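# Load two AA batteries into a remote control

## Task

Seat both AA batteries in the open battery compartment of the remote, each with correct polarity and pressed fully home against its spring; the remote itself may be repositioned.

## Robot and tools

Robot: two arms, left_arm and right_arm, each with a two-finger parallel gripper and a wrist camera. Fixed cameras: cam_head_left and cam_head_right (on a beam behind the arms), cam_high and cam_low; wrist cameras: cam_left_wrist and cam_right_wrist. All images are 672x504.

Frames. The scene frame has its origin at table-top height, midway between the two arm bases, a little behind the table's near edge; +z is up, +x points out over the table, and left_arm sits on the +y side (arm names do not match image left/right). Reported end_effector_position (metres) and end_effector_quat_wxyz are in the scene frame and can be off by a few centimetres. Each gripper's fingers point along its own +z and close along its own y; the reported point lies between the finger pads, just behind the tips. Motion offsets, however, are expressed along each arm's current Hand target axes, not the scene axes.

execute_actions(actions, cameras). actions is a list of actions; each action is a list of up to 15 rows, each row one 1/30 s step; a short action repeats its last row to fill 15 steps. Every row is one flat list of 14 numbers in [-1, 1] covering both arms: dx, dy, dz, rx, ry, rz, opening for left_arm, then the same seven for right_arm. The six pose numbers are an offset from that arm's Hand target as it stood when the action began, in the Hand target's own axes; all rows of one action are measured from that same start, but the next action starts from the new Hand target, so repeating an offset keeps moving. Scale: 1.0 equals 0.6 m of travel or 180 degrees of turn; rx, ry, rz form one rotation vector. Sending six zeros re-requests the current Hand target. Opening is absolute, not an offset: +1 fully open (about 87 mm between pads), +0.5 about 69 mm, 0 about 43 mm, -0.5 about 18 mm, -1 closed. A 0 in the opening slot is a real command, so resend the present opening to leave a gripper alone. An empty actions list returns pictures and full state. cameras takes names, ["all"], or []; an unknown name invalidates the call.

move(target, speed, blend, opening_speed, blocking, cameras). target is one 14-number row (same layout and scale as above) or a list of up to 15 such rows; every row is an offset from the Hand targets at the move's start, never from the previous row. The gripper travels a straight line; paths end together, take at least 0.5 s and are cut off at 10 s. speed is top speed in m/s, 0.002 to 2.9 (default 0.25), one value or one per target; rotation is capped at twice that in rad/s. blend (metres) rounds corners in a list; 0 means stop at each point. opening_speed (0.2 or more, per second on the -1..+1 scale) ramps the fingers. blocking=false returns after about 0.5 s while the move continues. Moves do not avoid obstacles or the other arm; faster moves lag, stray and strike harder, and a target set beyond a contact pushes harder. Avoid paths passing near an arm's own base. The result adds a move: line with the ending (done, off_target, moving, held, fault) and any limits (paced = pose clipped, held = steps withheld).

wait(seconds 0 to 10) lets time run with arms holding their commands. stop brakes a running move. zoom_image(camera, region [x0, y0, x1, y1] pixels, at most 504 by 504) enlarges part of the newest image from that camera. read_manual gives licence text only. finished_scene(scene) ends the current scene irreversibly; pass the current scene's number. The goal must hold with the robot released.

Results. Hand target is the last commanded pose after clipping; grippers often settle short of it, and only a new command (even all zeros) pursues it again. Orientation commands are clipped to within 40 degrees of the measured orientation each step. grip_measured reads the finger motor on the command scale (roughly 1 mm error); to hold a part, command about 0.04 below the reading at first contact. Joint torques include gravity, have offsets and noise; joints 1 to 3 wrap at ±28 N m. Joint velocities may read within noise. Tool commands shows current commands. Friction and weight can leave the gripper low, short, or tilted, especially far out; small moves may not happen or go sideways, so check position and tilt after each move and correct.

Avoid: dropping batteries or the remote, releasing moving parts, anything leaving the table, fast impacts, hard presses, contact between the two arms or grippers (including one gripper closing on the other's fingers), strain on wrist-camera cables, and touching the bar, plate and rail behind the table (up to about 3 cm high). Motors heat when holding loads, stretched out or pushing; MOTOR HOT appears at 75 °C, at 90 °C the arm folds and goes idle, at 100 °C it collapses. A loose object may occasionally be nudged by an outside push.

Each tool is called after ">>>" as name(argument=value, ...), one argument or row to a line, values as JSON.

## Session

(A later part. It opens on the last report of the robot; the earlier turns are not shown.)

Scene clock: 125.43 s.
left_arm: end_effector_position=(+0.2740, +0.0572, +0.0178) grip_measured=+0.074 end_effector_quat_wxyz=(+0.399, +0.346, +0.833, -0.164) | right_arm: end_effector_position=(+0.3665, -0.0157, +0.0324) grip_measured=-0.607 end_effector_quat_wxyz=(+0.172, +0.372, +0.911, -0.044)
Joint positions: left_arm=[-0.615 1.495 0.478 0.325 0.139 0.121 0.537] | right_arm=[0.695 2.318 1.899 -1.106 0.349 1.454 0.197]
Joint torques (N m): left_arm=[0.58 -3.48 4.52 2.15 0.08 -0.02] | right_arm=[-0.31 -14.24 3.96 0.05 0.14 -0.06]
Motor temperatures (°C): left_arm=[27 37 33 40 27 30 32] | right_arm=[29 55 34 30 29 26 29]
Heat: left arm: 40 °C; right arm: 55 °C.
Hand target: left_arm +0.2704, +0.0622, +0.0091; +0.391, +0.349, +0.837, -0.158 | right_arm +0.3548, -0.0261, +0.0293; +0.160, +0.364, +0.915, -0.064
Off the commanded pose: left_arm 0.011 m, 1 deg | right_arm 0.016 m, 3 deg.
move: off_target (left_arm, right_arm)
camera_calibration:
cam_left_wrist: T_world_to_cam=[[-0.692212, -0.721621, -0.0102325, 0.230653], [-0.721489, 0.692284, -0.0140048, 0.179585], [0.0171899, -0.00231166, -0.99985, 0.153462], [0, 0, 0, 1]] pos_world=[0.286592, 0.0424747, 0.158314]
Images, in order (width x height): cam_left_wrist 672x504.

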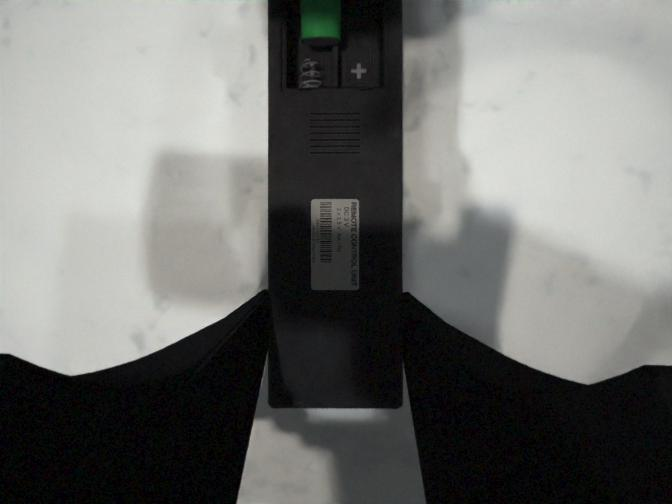

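>>> move(
  target=[0,0,0,0,0,0,-0.2,0.004,0.03,0.015,0,0,0,-0.68],
  cameras=["cam_left_wrist","cam_right_wrist"],
  speed=0.08,
)

>>> zoom_image(
  camera="cam_left_wrist",
  region=[230, 0, 430, 150],
)

>>> zoom_image(
  camera="cam_right_wrist",
  region=[230, 180, 470, 400],
)

Scene clock: 127.30 s.
left_arm: end_effector_position=(+0.2739, +0.0572, +0.0178) grip_measured=+0.074 end_effector_quat_wxyz=(+0.399, +0.346, +0.833, -0.164) | right_arm: end_effector_position=(+0.3685, -0.0141, +0.0311) grip_measured=-0.607 end_effector_quat_wxyz=(+0.167, +0.370, +0.912, -0.053)
Joint positions: left_arm=[-0.615 1.495 0.478 0.325 0.139 0.121 0.537] | right_arm=[0.695 2.356 1.96 -1.152 0.349 1.454 0.196]
Joint torques (N m): left_arm=[0.59 -3.47 4.53 2.16 0.07 -0.02] | right_arm=[0.03 -10.21 8.1 0.22 0.17 -0.06]
Motor temperatures (°C): left_arm=[27 37 33 40 27 30 32] | right_arm=[29 55 34 30 29 26 29]
Heat: left arm: 40 °C; right arm: 55 °C.
Hand target: left_arm +0.2704, +0.0622, +0.0091; +0.391, +0.350, +0.837, -0.158 | right_arm +0.3677, -0.0136, +0.0199; +0.160, +0.364, +0.915, -0.064
Off the commanded pose: left_arm 0.011 m, 1 deg | right_arm 0.011 m, 2 deg.
move: off_target (left_arm, right_arm)
camera_calibration:
cam_left_wrist: T_world_to_cam=[[-0.692619, -0.72123, -0.0102431, 0.230754], [-0.721098, 0.692691, -0.0139983, 0.179455], [0.0171914, -0.00230922, -0.99985, 0.153461], [0, 0, 0, 1]] pos_world=[0.286591, 0.0424743, 0.158314]
cam_right_wrist: T_world_to_cam=[[-0.699856, -0.71387, -0.0243093, 0.247167], [-0.624346, 0.594849, 0.506308, 0.242546], [-0.346977, 0.36952, -0.86201, 0.309141], [0, 0, 0, 1]] pos_world=[0.431679, -0.0820664, 0.149688]
Images, in order (width x height): cam_left_wrist 672x504, cam_right_wrist 672x504.

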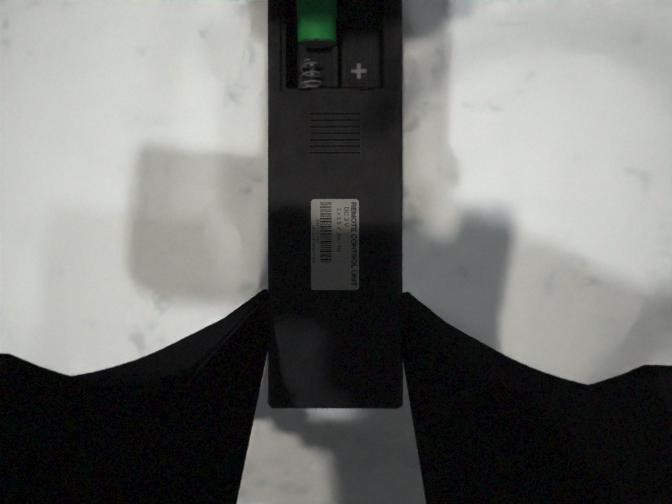

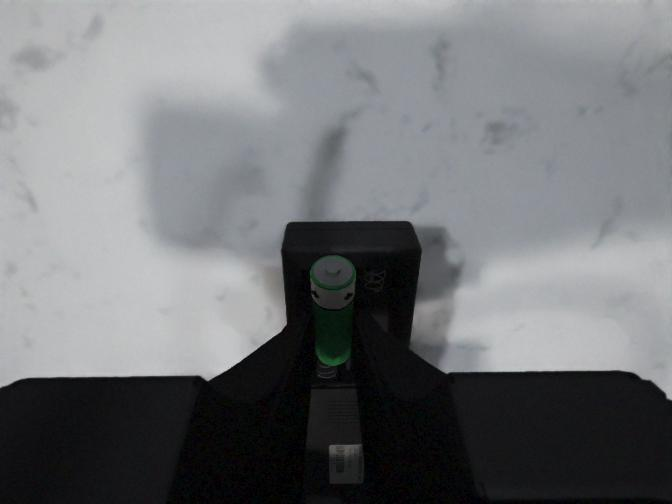

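Scaled by 2.520 from the camera's 672x504 image, which has a finer 960x720 frame.

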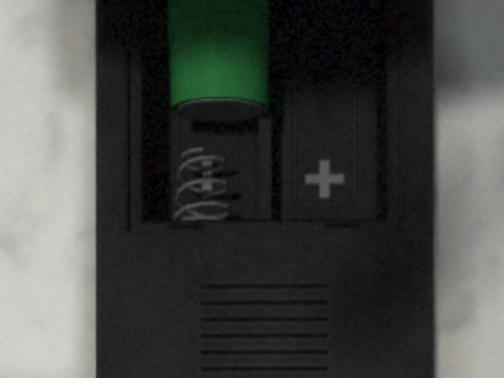

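Scaled by 2.100 from the camera's 672x504 image, which has a finer 960x720 frame.

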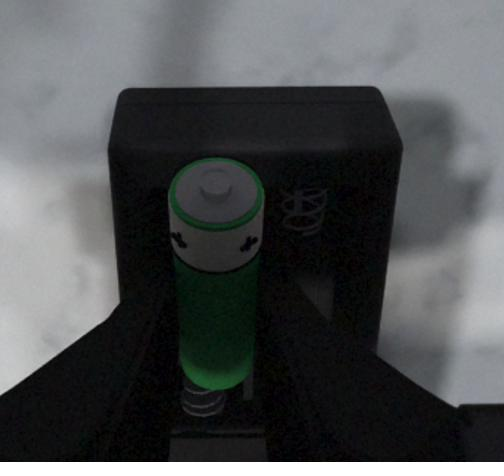

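>>> move(
  target=[0,0,0,0,0,0,-0.2,0.009,0.009,0.002,0,0,0,-0.68],
  cameras=["cam_left_wrist","cam_right_wrist","cam_low"],
  speed=0.08,
)

>>> zoom_image(
  camera="cam_left_wrist",
  region=[230, 0, 430, 150],
)

>>> zoom_image(
  camera="cam_right_wrist",
  region=[230, 180, 470, 400],
)

>>> zoom_image(
  camera="cam_low",
  region=[400, 220, 560, 320],
)

Scene clock: 129.33 s.
left_arm: end_effector_position=(+0.2739, +0.0572, +0.0178) grip_measured=+0.074 end_effector_quat_wxyz=(+0.399, +0.346, +0.833, -0.164) | right_arm: end_effector_position=(+0.3684, -0.0139, +0.0307) grip_measured=-0.608 end_effector_quat_wxyz=(+0.163, +0.368, +0.913, -0.061)
Joint positions: left_arm=[-0.615 1.495 0.478 0.325 0.139 0.121 0.537] | right_arm=[0.695 2.377 1.994 -1.182 0.349 1.454 0.196]
Joint torques (N m): left_arm=[0.58 -3.48 4.52 2.15 0.08 -0.02] | right_arm=[0.83 -9.81 8.01 0.36 0.18 0.13]
Heat: left arm: 40 °C; right arm: 54 °C.
Hand target: left_arm +0.2704, +0.0622, +0.0091; +0.391, +0.350, +0.837, -0.158 | right_arm +0.3679, -0.0066, +0.0170; +0.160, +0.364, +0.915, -0.065
Off the commanded pose: left_arm 0.011 m, 1 deg | right_arm 0.016 m, 1 deg.
move: off_target (left_arm, right_arm)
camera_calibration:
cam_left_wrist: T_world_to_cam=[[-0.692619, -0.72123, -0.0102431, 0.230754], [-0.721098, 0.692691, -0.0139983, 0.179455], [0.0171914, -0.00230922, -0.99985, 0.153461], [0, 0, 0, 1]] pos_world=[0.286591, 0.0424743, 0.158314]
cam_right_wrist: T_world_to_cam=[[-0.699771, -0.714327, -0.00763085, 0.246635], [-0.618063, 0.600043, 0.507885, 0.24025], [-0.358217, 0.360119, -0.861391, 0.312798], [0, 0, 0, 1]] pos_world=[0.433127, -0.0806267, 0.149304]
Images, in order (width x height): cam_low 672x504, cam_left_wrist 672x504, cam_right_wrist 672x504.

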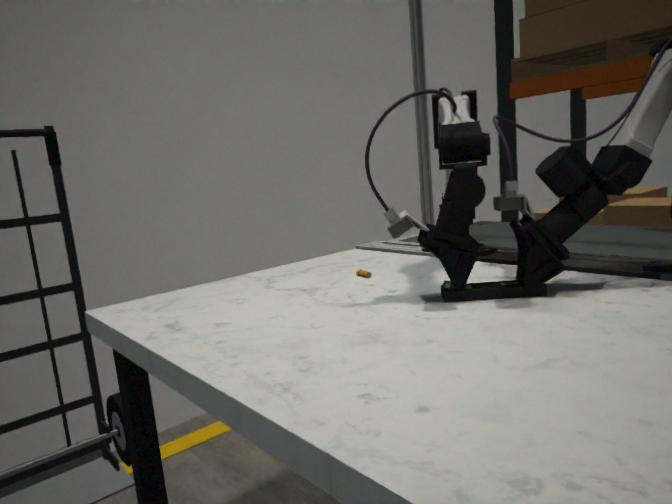

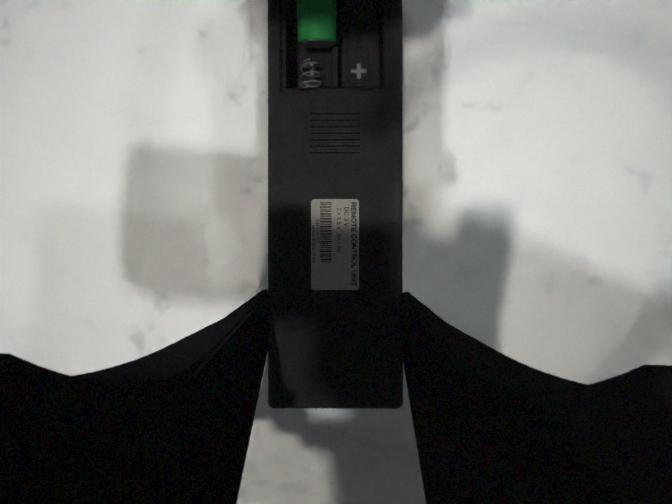

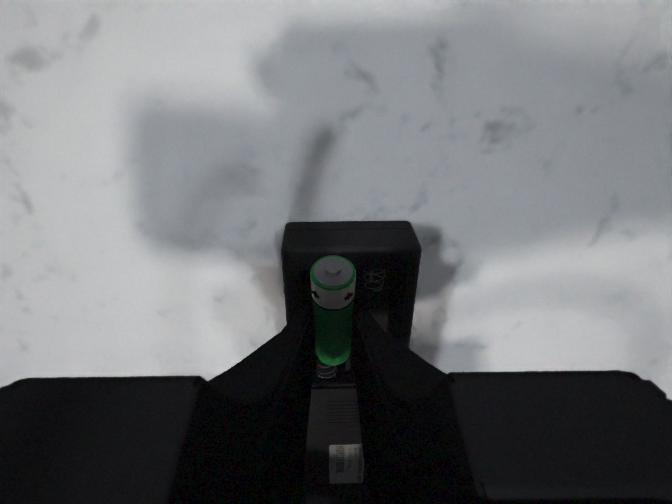

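Scaled by 2.520 from the camera's 672x504 image, which has a finer 960x720 frame.

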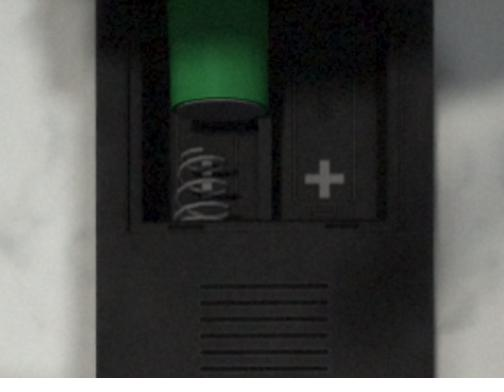

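Scaled by 2.100 from the camera's 672x504 image, which has a finer 960x720 frame.

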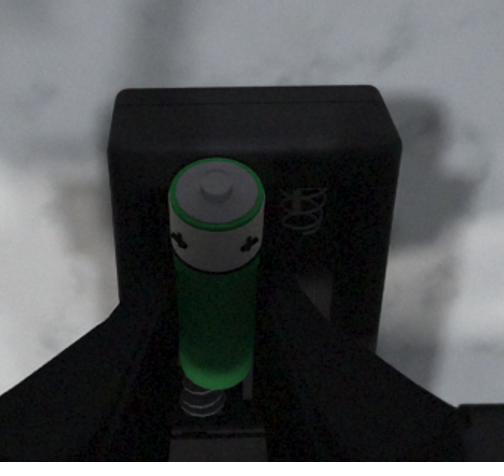

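Scaled by 3.150 from the camera's 672x504 image, which has a finer 960x720 frame.

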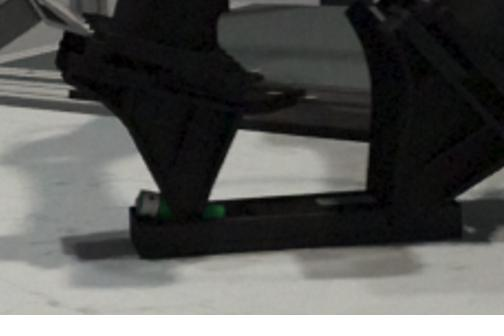

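>>> move(
  target=[0,0,0,0,0,0,-0.2,0.014,-0.002,-0.012,0,0,0,-0.68],
  cameras=["cam_left_wrist","cam_right_wrist","cam_low"],
  speed=0.08,
)

>>> zoom_image(
  camera="cam_left_wrist",
  region=[230, 0, 430, 150],
)

>>> zoom_image(
  camera="cam_right_wrist",
  region=[230, 180, 470, 400],
)

>>> zoom_image(
  camera="cam_low",
  region=[400, 220, 560, 320],
)

Scene clock: 131.07 s.
left_arm: end_effector_position=(+0.2739, +0.0572, +0.0178) grip_measured=+0.074 end_effector_quat_wxyz=(+0.399, +0.346, +0.833, -0.164) | right_arm: end_effector_position=(+0.3677, -0.0131, +0.0313) grip_measured=-0.608 end_effector_quat_wxyz=(+0.173, +0.373, +0.909, -0.065)
Joint positions: left_arm=[-0.615 1.495 0.478 0.325 0.139 0.121 0.537] | right_arm=[0.706 2.377 1.995 -1.187 0.372 1.476 0.196]
Joint torques (N m): left_arm=[0.58 -3.47 4.53 2.15 0.07 -0.02] | right_arm=[1.69 -10.78 7.83 0.23 -0.03 0.05]
Heat: left arm: 41 °C; right arm: 54 °C.
Hand target: left_arm +0.2704, +0.0622, +0.0091; +0.391, +0.350, +0.837, -0.158 | right_arm +0.3598, -0.0004, +0.0210; +0.160, +0.364, +0.915, -0.064
Off the commanded pose: left_arm 0.011 m, 1 deg | right_arm 0.018 m, 2 deg.
move: off_target (left_arm, right_arm)
camera_calibration:
cam_left_wrist: T_world_to_cam=[[-0.692619, -0.72123, -0.0102431, 0.230754], [-0.721098, 0.692691, -0.0139983, 0.179455], [0.0171914, -0.00230922, -0.99985, 0.153461], [0, 0, 0, 1]] pos_world=[0.286591, 0.0424743, 0.158314]
cam_right_wrist: T_world_to_cam=[[-0.707287, -0.706872, -0.00881972, 0.249615], [-0.619944, 0.614215, 0.488272, 0.240498], [-0.339729, 0.350816, -0.872647, 0.30614], [0, 0, 0, 1]] pos_world=[0.429649, -0.0786706, 0.151925]
Images, in order (width x height): cam_low 672x504, cam_left_wrist 672x504, cam_right_wrist 672x504.

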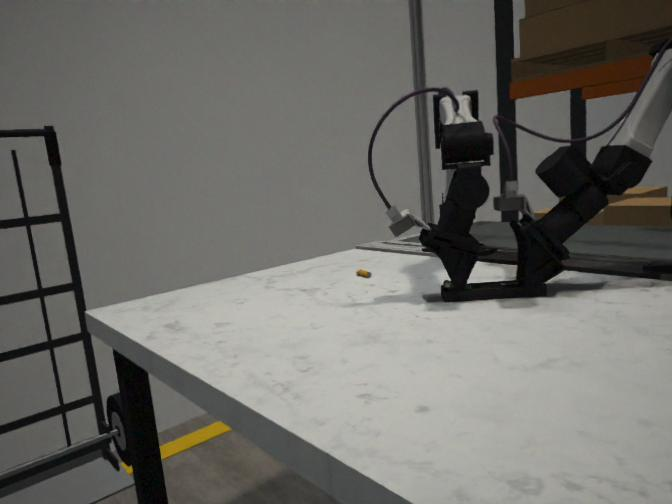

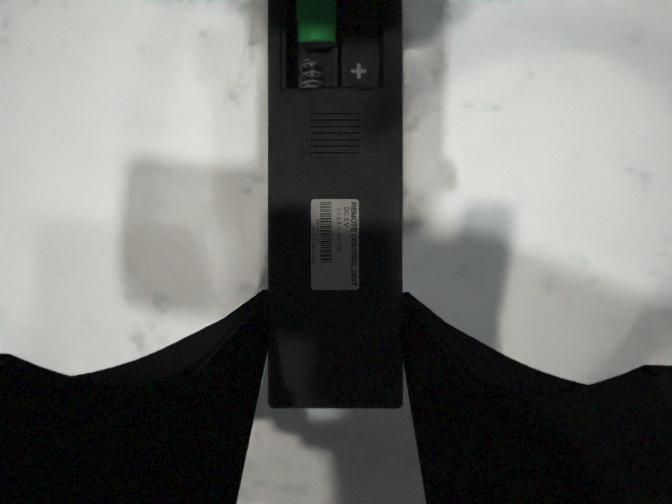

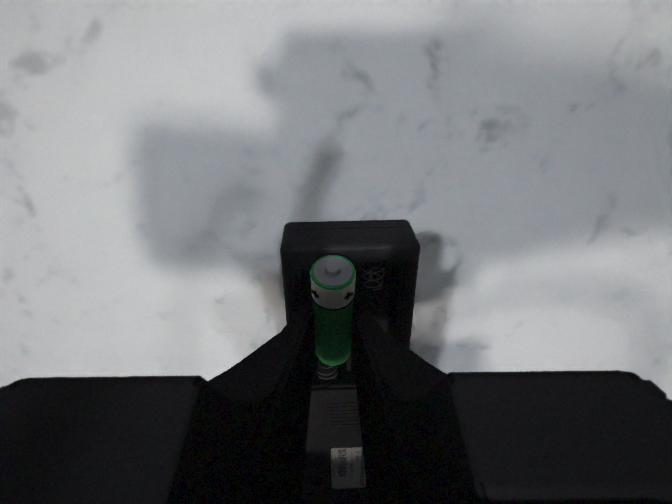

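Scaled by 2.520 from the camera's 672x504 image, which has a finer 960x720 frame.

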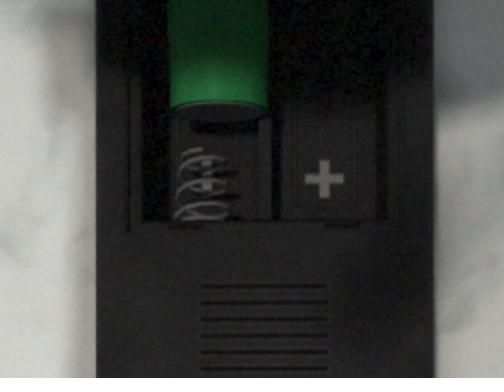

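Scaled by 2.100 from the camera's 672x504 image, which has a finer 960x720 frame.

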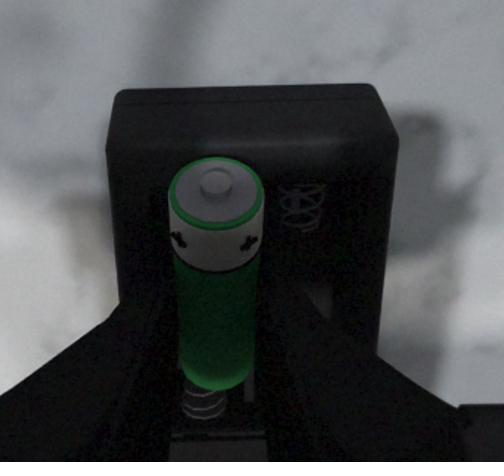

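Scaled by 3.150 from the camera's 672x504 image, which has a finer 960x720 frame.

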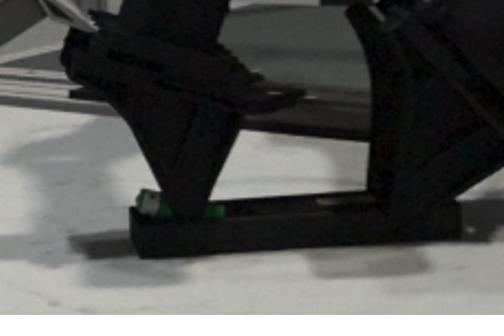

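>>> move(
  target=[0,0,0,0,0,0,-0.2,0.012,-0.003,-0.012,0,0,0,-0.68],
  cameras=["cam_left_wrist","cam_right_wrist","cam_low"],
  speed=0.08,
)

>>> zoom_image(
  camera="cam_left_wrist",
  region=[230, 0, 430, 150],
)

>>> zoom_image(
  camera="cam_low",
  region=[400, 220, 560, 320],
)

Scene clock: 132.67 s.
left_arm: end_effector_position=(+0.2739, +0.0572, +0.0178) grip_measured=+0.074 end_effector_quat_wxyz=(+0.399, +0.346, +0.833, -0.164) | right_arm: end_effector_position=(+0.3660, -0.0115, +0.0320) grip_measured=-0.608 end_effector_quat_wxyz=(+0.184, +0.375, +0.906, -0.070)
Joint positions: left_arm=[-0.615 1.495 0.478 0.325 0.139 0.121 0.537] | right_arm=[0.72 2.377 1.995 -1.193 0.395 1.497 0.196]
Joint torques (N m): left_arm=[0.58 -3.48 4.52 2.16 0.07 -0.02] | right_arm=[1.91 -11.88 7.66 0.15 -0.21 0.11]
Heat: left arm: 41 °C; right arm: 54 °C.
Hand target: left_arm +0.2704, +0.0622, +0.0091; +0.391, +0.350, +0.837, -0.158 | right_arm +0.3518, +0.0047, +0.0253; +0.160, +0.364, +0.915, -0.064
Off the commanded pose: left_arm 0.011 m, 1 deg | right_arm 0.022 m, 3 deg.
move: off_target (left_arm, right_arm)
camera_calibration:
cam_left_wrist: T_world_to_cam=[[-0.692619, -0.72123, -0.0102431, 0.230754], [-0.721098, 0.692691, -0.0139983, 0.179455], [0.0171914, -0.00230922, -0.99985, 0.153461], [0, 0, 0, 1]] pos_world=[0.286591, 0.0424743, 0.158314]
cam_right_wrist: T_world_to_cam=[[-0.711574, -0.702548, -0.0093915, 0.251233], [-0.624006, 0.625767, 0.468009, 0.240441], [-0.322922, 0.338884, -0.883674, 0.299673], [0, 0, 0, 1]] pos_world=[0.425579, -0.0755104, 0.154645]
Images, in order (width x height): cam_low 672x504, cam_left_wrist 672x504, cam_right_wrist 672x504.

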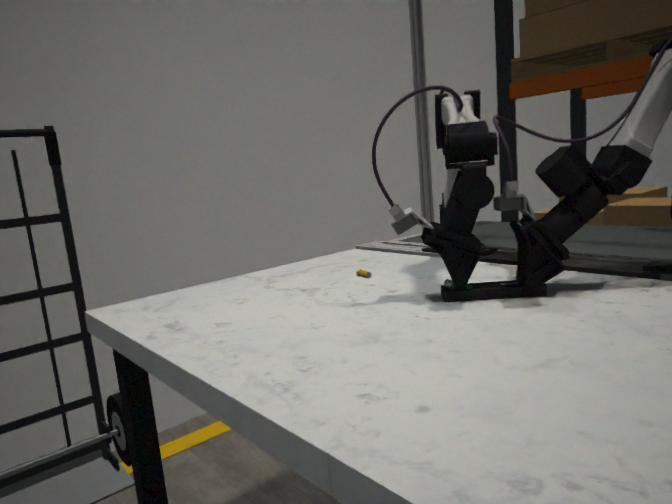

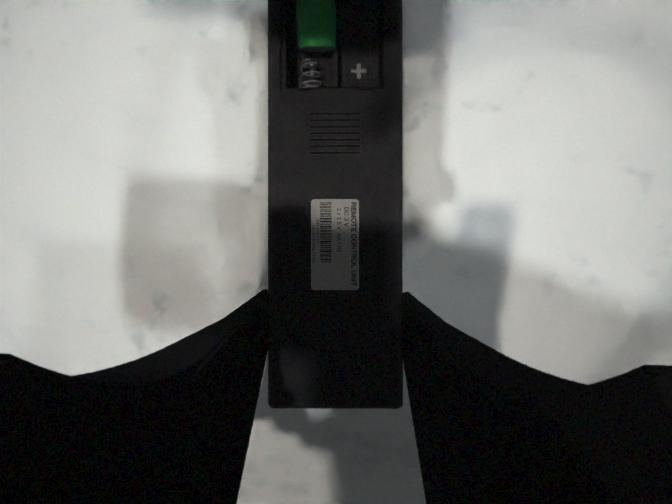

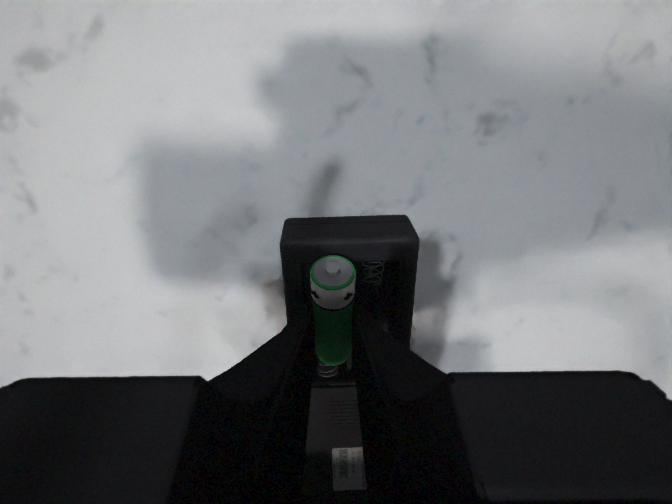

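Scaled by 2.520 from the camera's 672x504 image, which has a finer 960x720 frame.

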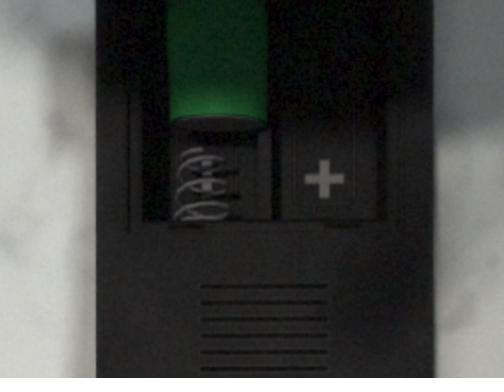

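Scaled by 3.150 from the camera's 672x504 image, which has a finer 960x720 frame.

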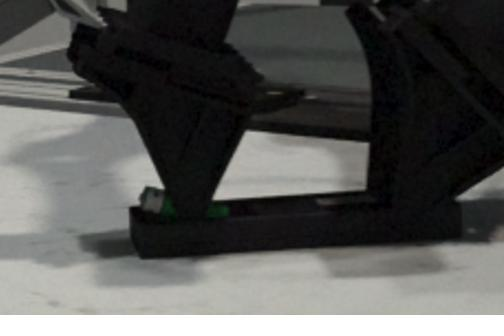

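>>> move(
  target=[0,0,0,0,0,0,-0.2,0.012,-0.003,0.006,0,0,0,-0.68],
  cameras=["cam_left_wrist","cam_right_wrist","cam_low"],
  speed=0.08,
)

>>> zoom_image(
  camera="cam_left_wrist",
  region=[230, 0, 430, 150],
)

>>> zoom_image(
  camera="cam_right_wrist",
  region=[230, 180, 470, 400],
)

>>> zoom_image(
  camera="cam_low",
  region=[400, 220, 560, 320],
)

Scene clock: 134.60 s.
left_arm: end_effector_position=(+0.2739, +0.0572, +0.0178) grip_measured=+0.074 end_effector_quat_wxyz=(+0.399, +0.346, +0.833, -0.164) | right_arm: end_effector_position=(+0.3667, -0.0121, +0.0322) grip_measured=-0.608 end_effector_quat_wxyz=(+0.187, +0.375, +0.905, -0.071)
Joint positions: left_arm=[-0.615 1.495 0.478 0.325 0.139 0.121 0.537] | right_arm=[0.721 2.377 1.995 -1.193 0.403 1.5 0.196]
Joint torques (N m): left_arm=[0.58 -3.48 4.52 2.16 0.07 -0.02] | right_arm=[-0.12 -13.71 6.52 0.21 0.16 0.03]
Heat: left arm: 41 °C; right arm: 54 °C.
Hand target: left_arm +0.2704, +0.0622, +0.0091; +0.391, +0.350, +0.837, -0.158 | right_arm +0.3660, -0.0112, +0.0320; +0.185, +0.375, +0.906, -0.070 (not the last commanded pose)
Off the commanded pose: left_arm 0.011 m, 1 deg | right_arm 0.031 m, 4 deg.
move: held (right_arm; a check stopped the path), off_target (left_arm); limits=held
pose unreachable (right arm): on one or more control steps of this call, first in action 0 (counted from 0), this arm could not follow its commanded pose, so it was not sent that pose on those steps. It may still have moved: this result reports where it is.
cause: moving toward the commanded pose would bring a part of the arm too close to another arm (this arm's wrist (the part past joint 5) and the left arm's wrist camera, 22 mm apart when this arm was first held).
camera_calibration:
cam_left_wrist: T_world_to_cam=[[-0.692619, -0.72123, -0.0102431, 0.230754], [-0.721098, 0.692691, -0.0139983, 0.179455], [0.0171914, -0.00230922, -0.99985, 0.153461], [0, 0, 0, 1]] pos_world=[0.286591, 0.0424743, 0.158314]
cam_right_wrist: T_world_to_cam=[[-0.71316, -0.700928, -0.0101802, 0.251944], [-0.625172, 0.629379, 0.461565, 0.241872], [-0.317116, 0.335534, -0.887048, 0.298207], [0, 0, 0, 1]] pos_world=[0.425454, -0.0756928, 0.15545]
Images, in order (width x height): cam_low 672x504, cam_left_wrist 672x504, cam_right_wrist 672x504.

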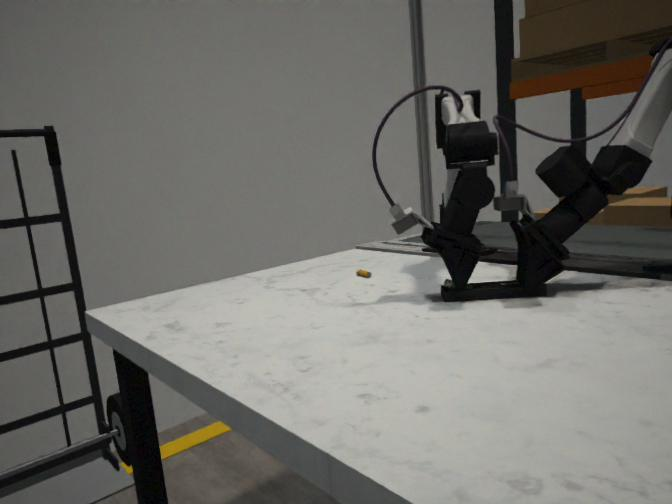

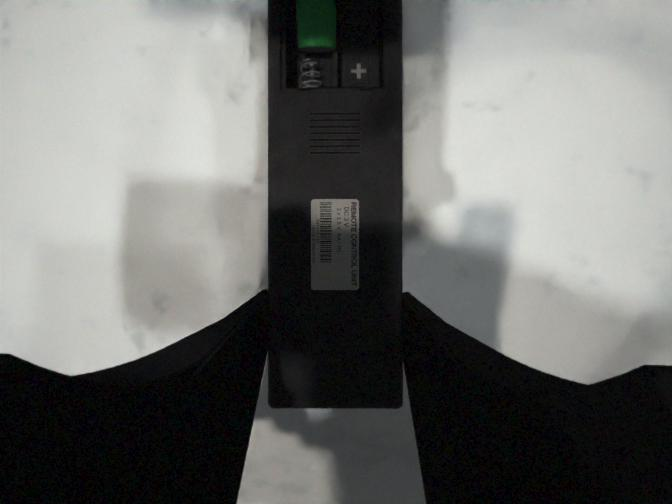

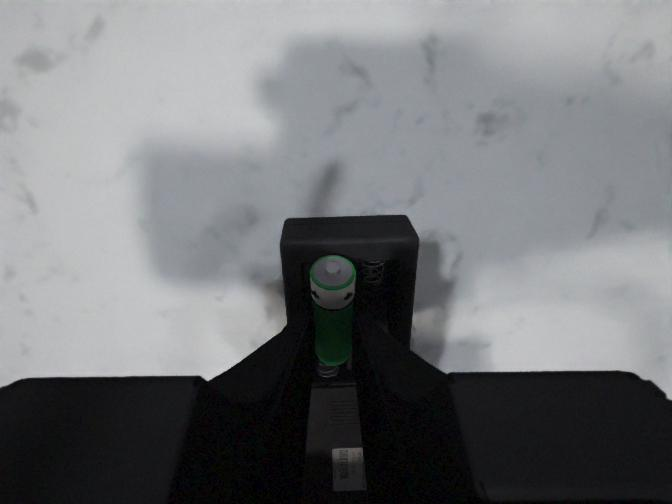

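Scaled by 2.520 from the camera's 672x504 image, which has a finer 960x720 frame.

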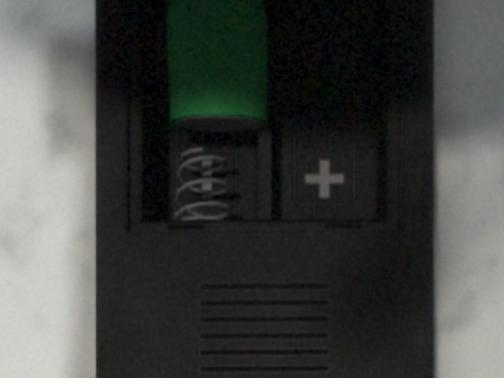

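Scaled by 2.100 from the camera's 672x504 image, which has a finer 960x720 frame.

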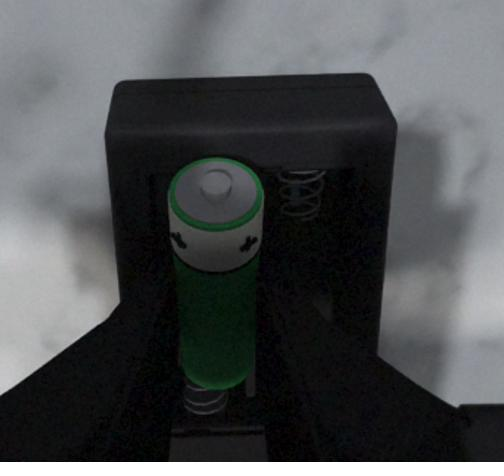

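Scaled by 3.150 from the camera's 672x504 image, which has a finer 960x720 frame.

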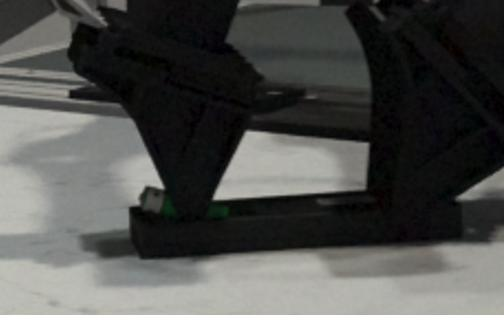

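>>> move(
  target=[
    [0,0,0,0,0,0,0.4,0,0,0,0,0,0,-0.68],
    [-0.005,0,-0.012,0,-0.111,0,0.4,0,0,0,0,0,0,-0.68],
    [-0.005,0,-0.012,0,-0.111,0,-0.2,0,0,0,0,0,0,-0.68],
  ],
  cameras=["cam_left_wrist","cam_low"],
  speed=0.08,
  opening_speed=0.6,
)

>>> zoom_image(
  camera="cam_low",
  region=[400, 180, 600, 320],
)

Scene clock: 142.17 s.
left_arm: end_effector_position=(+0.2700, +0.0616, +0.0196) grip_measured=+0.074 end_effector_quat_wxyz=(+0.533, +0.320, +0.753, -0.216) | right_arm: end_effector_position=(+0.3667, -0.0121, +0.0322) grip_measured=-0.608 end_effector_quat_wxyz=(+0.187, +0.375, +0.905, -0.071)
Joint positions: left_arm=[-0.568 1.661 0.165 1.138 0.217 0.1 0.537] | right_arm=[0.721 2.377 1.995 -1.193 0.403 1.5 0.196]
Joint torques (N m): left_arm=[0.85 -3.25 2.73 2.46 0.11 -0.17] | right_arm=[-0.13 -13.63 6.72 0.2 0.16 0.07]
Motor temperatures (°C): left_arm=[27 37 33 41 27 30 32] | right_arm=[29 55 34 30 29 26 29]
Heat: left arm: 41 °C; right arm: 55 °C.
Hand target: left_arm +0.2679, +0.0647, +0.0161; +0.530, +0.317, +0.756, -0.217 | right_arm +0.3660, -0.0112, +0.0320; +0.185, +0.375, +0.906, -0.070
Off the commanded pose: left_arm 0.005 m, 1 deg | right_arm 0.001 m, 0 deg.
move: done
camera_calibration:
cam_left_wrist: T_world_to_cam=[[-0.696504, -0.717356, -0.0168099, 0.232219], [-0.67028, 0.658802, -0.34162, 0.168379], [0.256138, -0.226673, -0.939688, 0.103458], [0, 0, 0, 1]] pos_world=[0.248103, 0.079106, 0.158643]
Images, in order (width x height): cam_low 672x504, cam_left_wrist 672x504.

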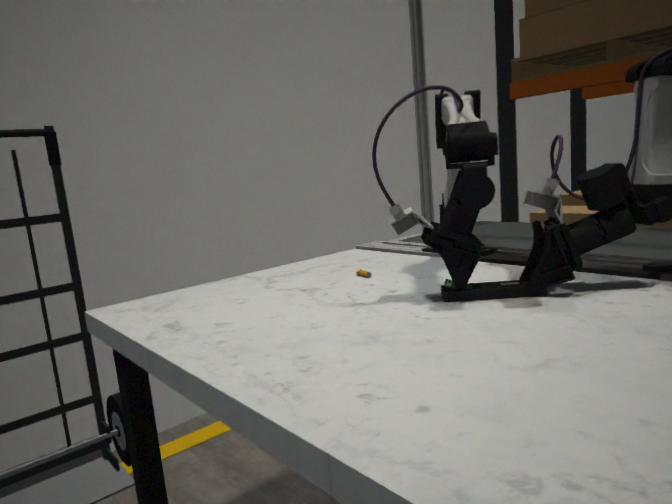

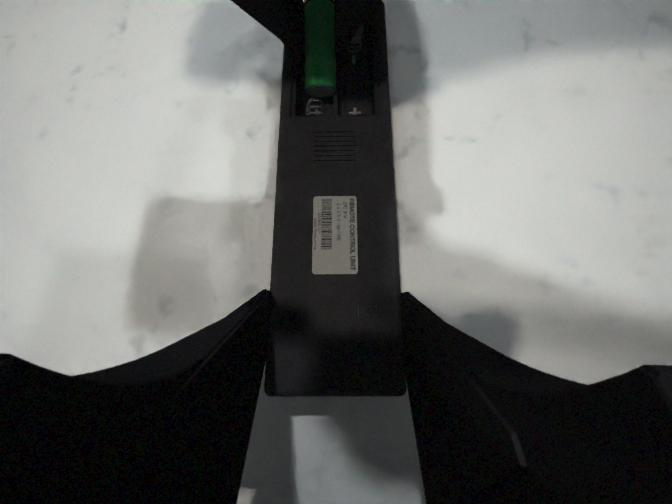

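Scaled by 2.520 from the camera's 672x504 image, which has a finer 960x720 frame.

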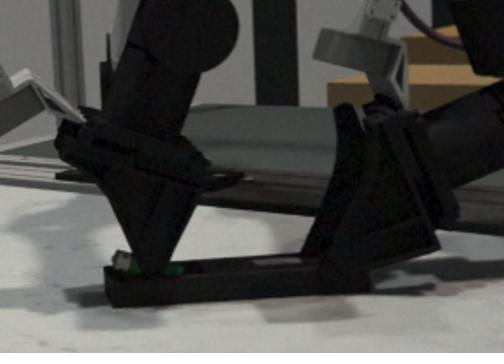

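>>> move(
  target=[0,0,0,0,0,0,-0.2,0.033,0,0.0005,0,0,0,-0.68],
  cameras=["cam_left_wrist","cam_right_wrist","cam_low"],
  speed=0.05,
)

>>> zoom_image(
  camera="cam_left_wrist",
  region=[230, 0, 430, 150],
)

>>> zoom_image(
  camera="cam_low",
  region=[400, 220, 560, 320],
)

Scene clock: 143.97 s.
left_arm: end_effector_position=(+0.2700, +0.0616, +0.0196) grip_measured=+0.074 end_effector_quat_wxyz=(+0.533, +0.320, +0.753, -0.216) | right_arm: end_effector_position=(+0.3644, -0.0089, +0.0330) grip_measured=-0.608 end_effector_quat_wxyz=(+0.199, +0.381, +0.900, -0.074)
Joint positions: left_arm=[-0.568 1.661 0.165 1.138 0.217 0.1 0.537] | right_arm=[0.739 2.377 1.995 -1.199 0.427 1.533 0.196]
Joint torques (N m): left_arm=[0.87 -3.23 2.73 2.46 0.11 -0.17] | right_arm=[1.55 -13.01 4.71 0.33 -0.03 0.17]
Motor temperatures (°C): left_arm=[27 37 33 41 27 30 32] | right_arm=[29 55 34 30 29 26 29]
Heat: left arm: 41 °C; right arm: 55 °C.
Hand target: left_arm +0.2679, +0.0647, +0.0161; +0.530, +0.317, +0.756, -0.217 | right_arm +0.3532, +0.0017, +0.0241; +0.185, +0.375, +0.906, -0.070
Off the commanded pose: left_arm 0.005 m, 1 deg | right_arm 0.018 m, 2 deg.
move: off_target (right_arm)
camera_calibration:
cam_left_wrist: T_world_to_cam=[[-0.696388, -0.717477, -0.0164468, 0.232141], [-0.670476, 0.658601, -0.341623, 0.168444], [0.255938, -0.226875, -0.939693, 0.103524], [0, 0, 0, 1]] pos_world=[0.248102, 0.0791054, 0.158643]
cam_right_wrist: T_world_to_cam=[[-0.721668, -0.692052, -0.0161214, 0.255896], [-0.626597, 0.643159, 0.440139, 0.239313], [-0.29423, 0.327736, -0.897785, 0.289009], [0, 0, 0, 1]] pos_world=[0.41966, -0.0715413, 0.158262]
Images, in order (width x height): cam_low 672x504, cam_left_wrist 672x504, cam_right_wrist 672x504.

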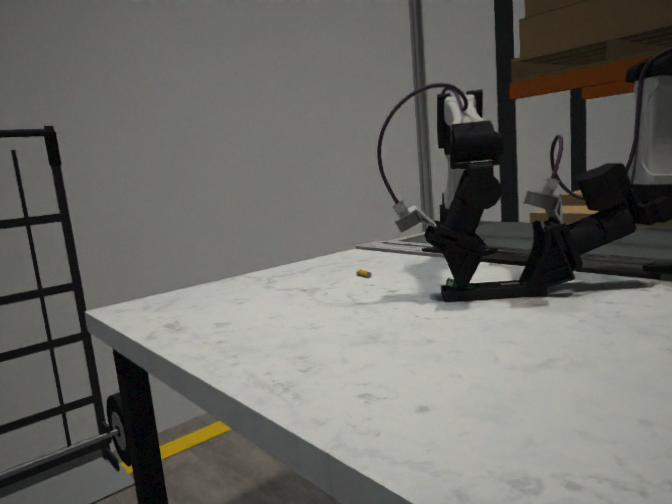

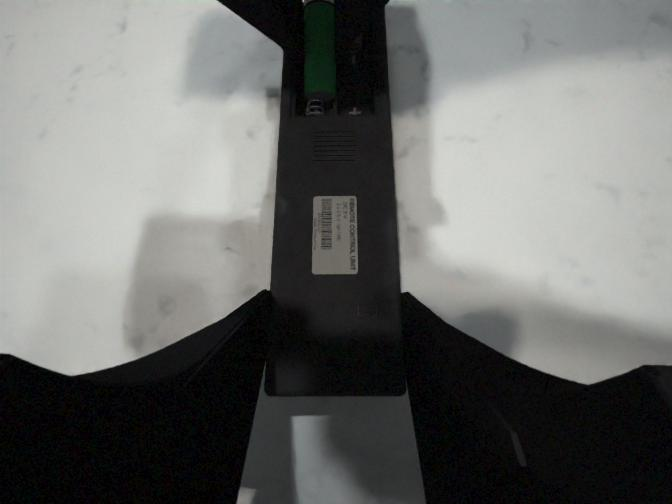

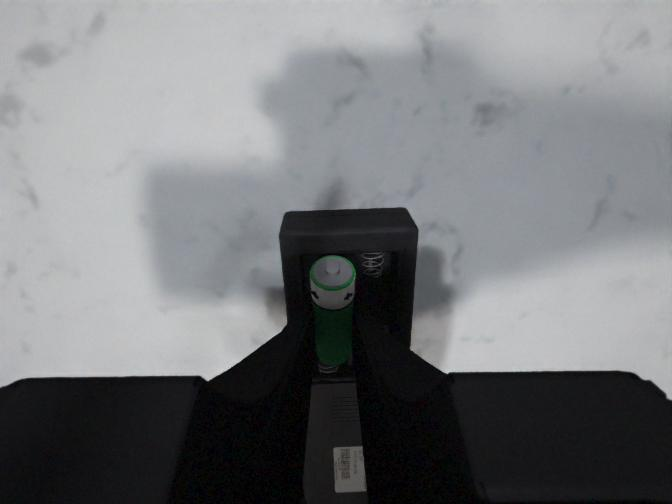

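Scaled by 2.520 from the camera's 672x504 image, which has a finer 960x720 frame.

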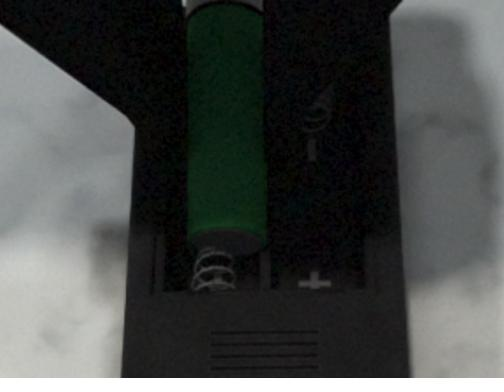

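Scaled by 3.150 from the camera's 672x504 image, which has a finer 960x720 frame.

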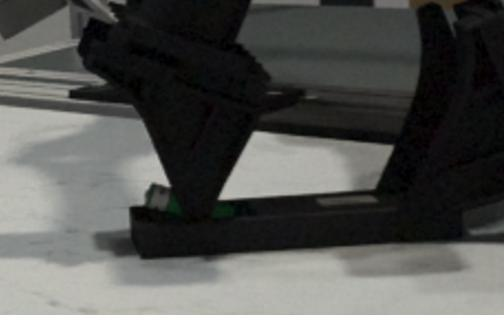

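>>> move(
  target=[0,0,0,0,0,0,-0.2,0.004,0.003,0.022,0,0,0,-0.68],
  cameras=["cam_left_wrist","cam_right_wrist","cam_low"],
  speed=0.05,
)

>>> zoom_image(
  camera="cam_left_wrist",
  region=[230, 0, 430, 150],
)

>>> zoom_image(
  camera="cam_right_wrist",
  region=[230, 180, 470, 400],
)

>>> zoom_image(
  camera="cam_low",
  region=[400, 220, 560, 320],
)

Scene clock: 145.77 s.
left_arm: end_effector_position=(+0.2700, +0.0616, +0.0196) grip_measured=+0.074 end_effector_quat_wxyz=(+0.533, +0.320, +0.753, -0.216) | right_arm: end_effector_position=(+0.3640, -0.0092, +0.0308) grip_measured=-0.608 end_effector_quat_wxyz=(+0.198, +0.381, +0.900, -0.075)
Joint positions: left_arm=[-0.568 1.661 0.165 1.138 0.217 0.1 0.537] | right_arm=[0.739 2.377 1.986 -1.191 0.427 1.534 0.196]
Joint torques (N m): left_arm=[0.85 -3.25 2.73 2.46 0.11 -0.18] | right_arm=[1.01 -11.49 3.04 0.67 -0.02 0.04]
Motor temperatures (°C): left_arm=[27 37 33 42 27 30 32] | right_arm=[29 55 34 30 29 26 29]
Heat: left arm: 42 °C; right arm: 55 °C.
Hand target: left_arm +0.2679, +0.0647, +0.0161; +0.530, +0.317, +0.756, -0.217 | right_arm +0.3566, +0.0010, +0.0110; +0.185, +0.375, +0.906, -0.070
Off the commanded pose: left_arm 0.005 m, 1 deg | right_arm 0.023 m, 2 deg.
move: off_target (right_arm)
camera_calibration:
cam_left_wrist: T_world_to_cam=[[-0.696388, -0.717477, -0.0164468, 0.232141], [-0.670476, 0.658601, -0.341623, 0.168444], [0.255938, -0.226875, -0.939693, 0.103524], [0, 0, 0, 1]] pos_world=[0.248102, 0.0791054, 0.158643]
cam_right_wrist: T_world_to_cam=[[-0.72239, -0.691312, -0.015488, 0.255623], [-0.625727, 0.643996, 0.440152, 0.239915], [-0.294308, 0.327653, -0.89779, 0.287042], [0, 0, 0, 1]] pos_world=[0.41926, -0.0718394, 0.156063]
Images, in order (width x height): cam_low 672x504, cam_left_wrist 672x504, cam_right_wrist 672x504.

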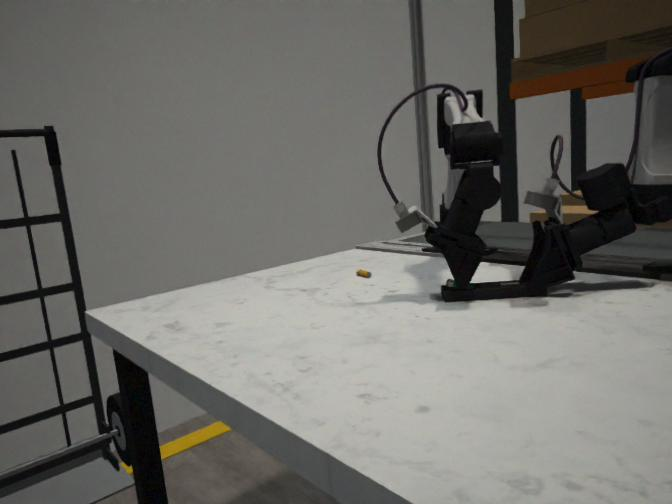

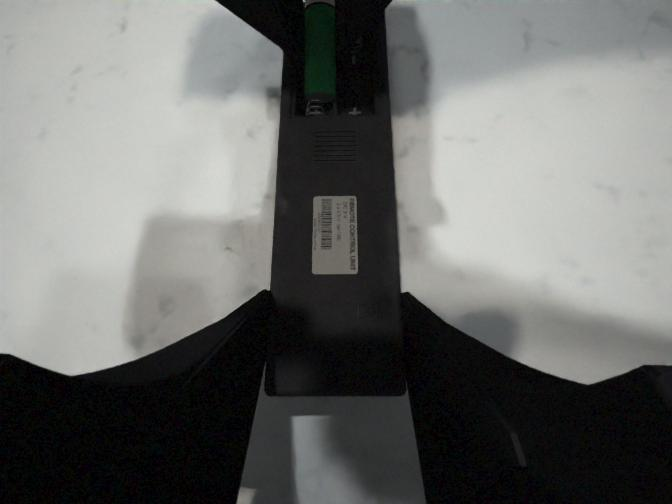

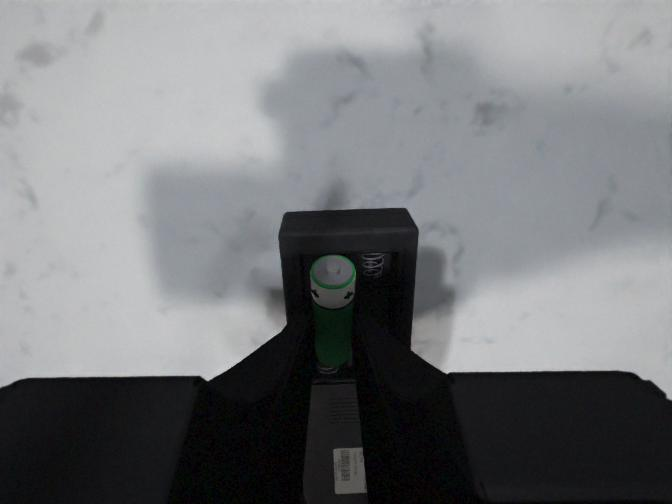

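Scaled by 2.520 from the camera's 672x504 image, which has a finer 960x720 frame.

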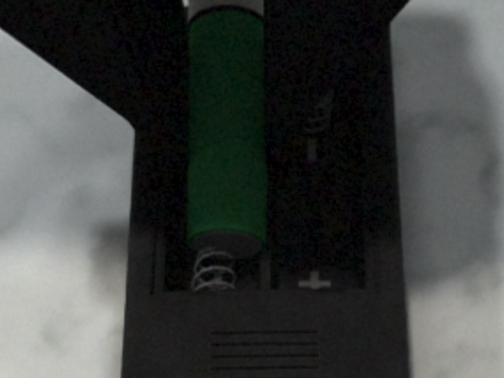

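Scaled by 2.100 from the camera's 672x504 image, which has a finer 960x720 frame.

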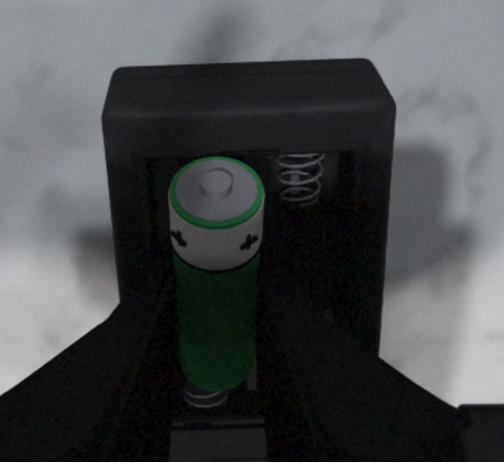

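Scaled by 3.150 from the camera's 672x504 image, which has a finer 960x720 frame.

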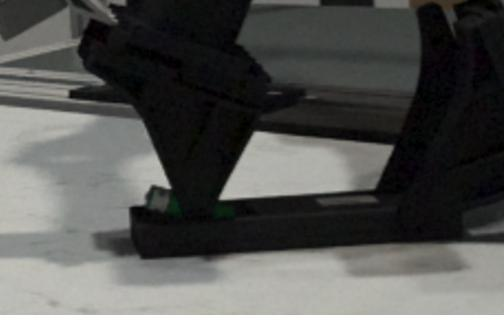

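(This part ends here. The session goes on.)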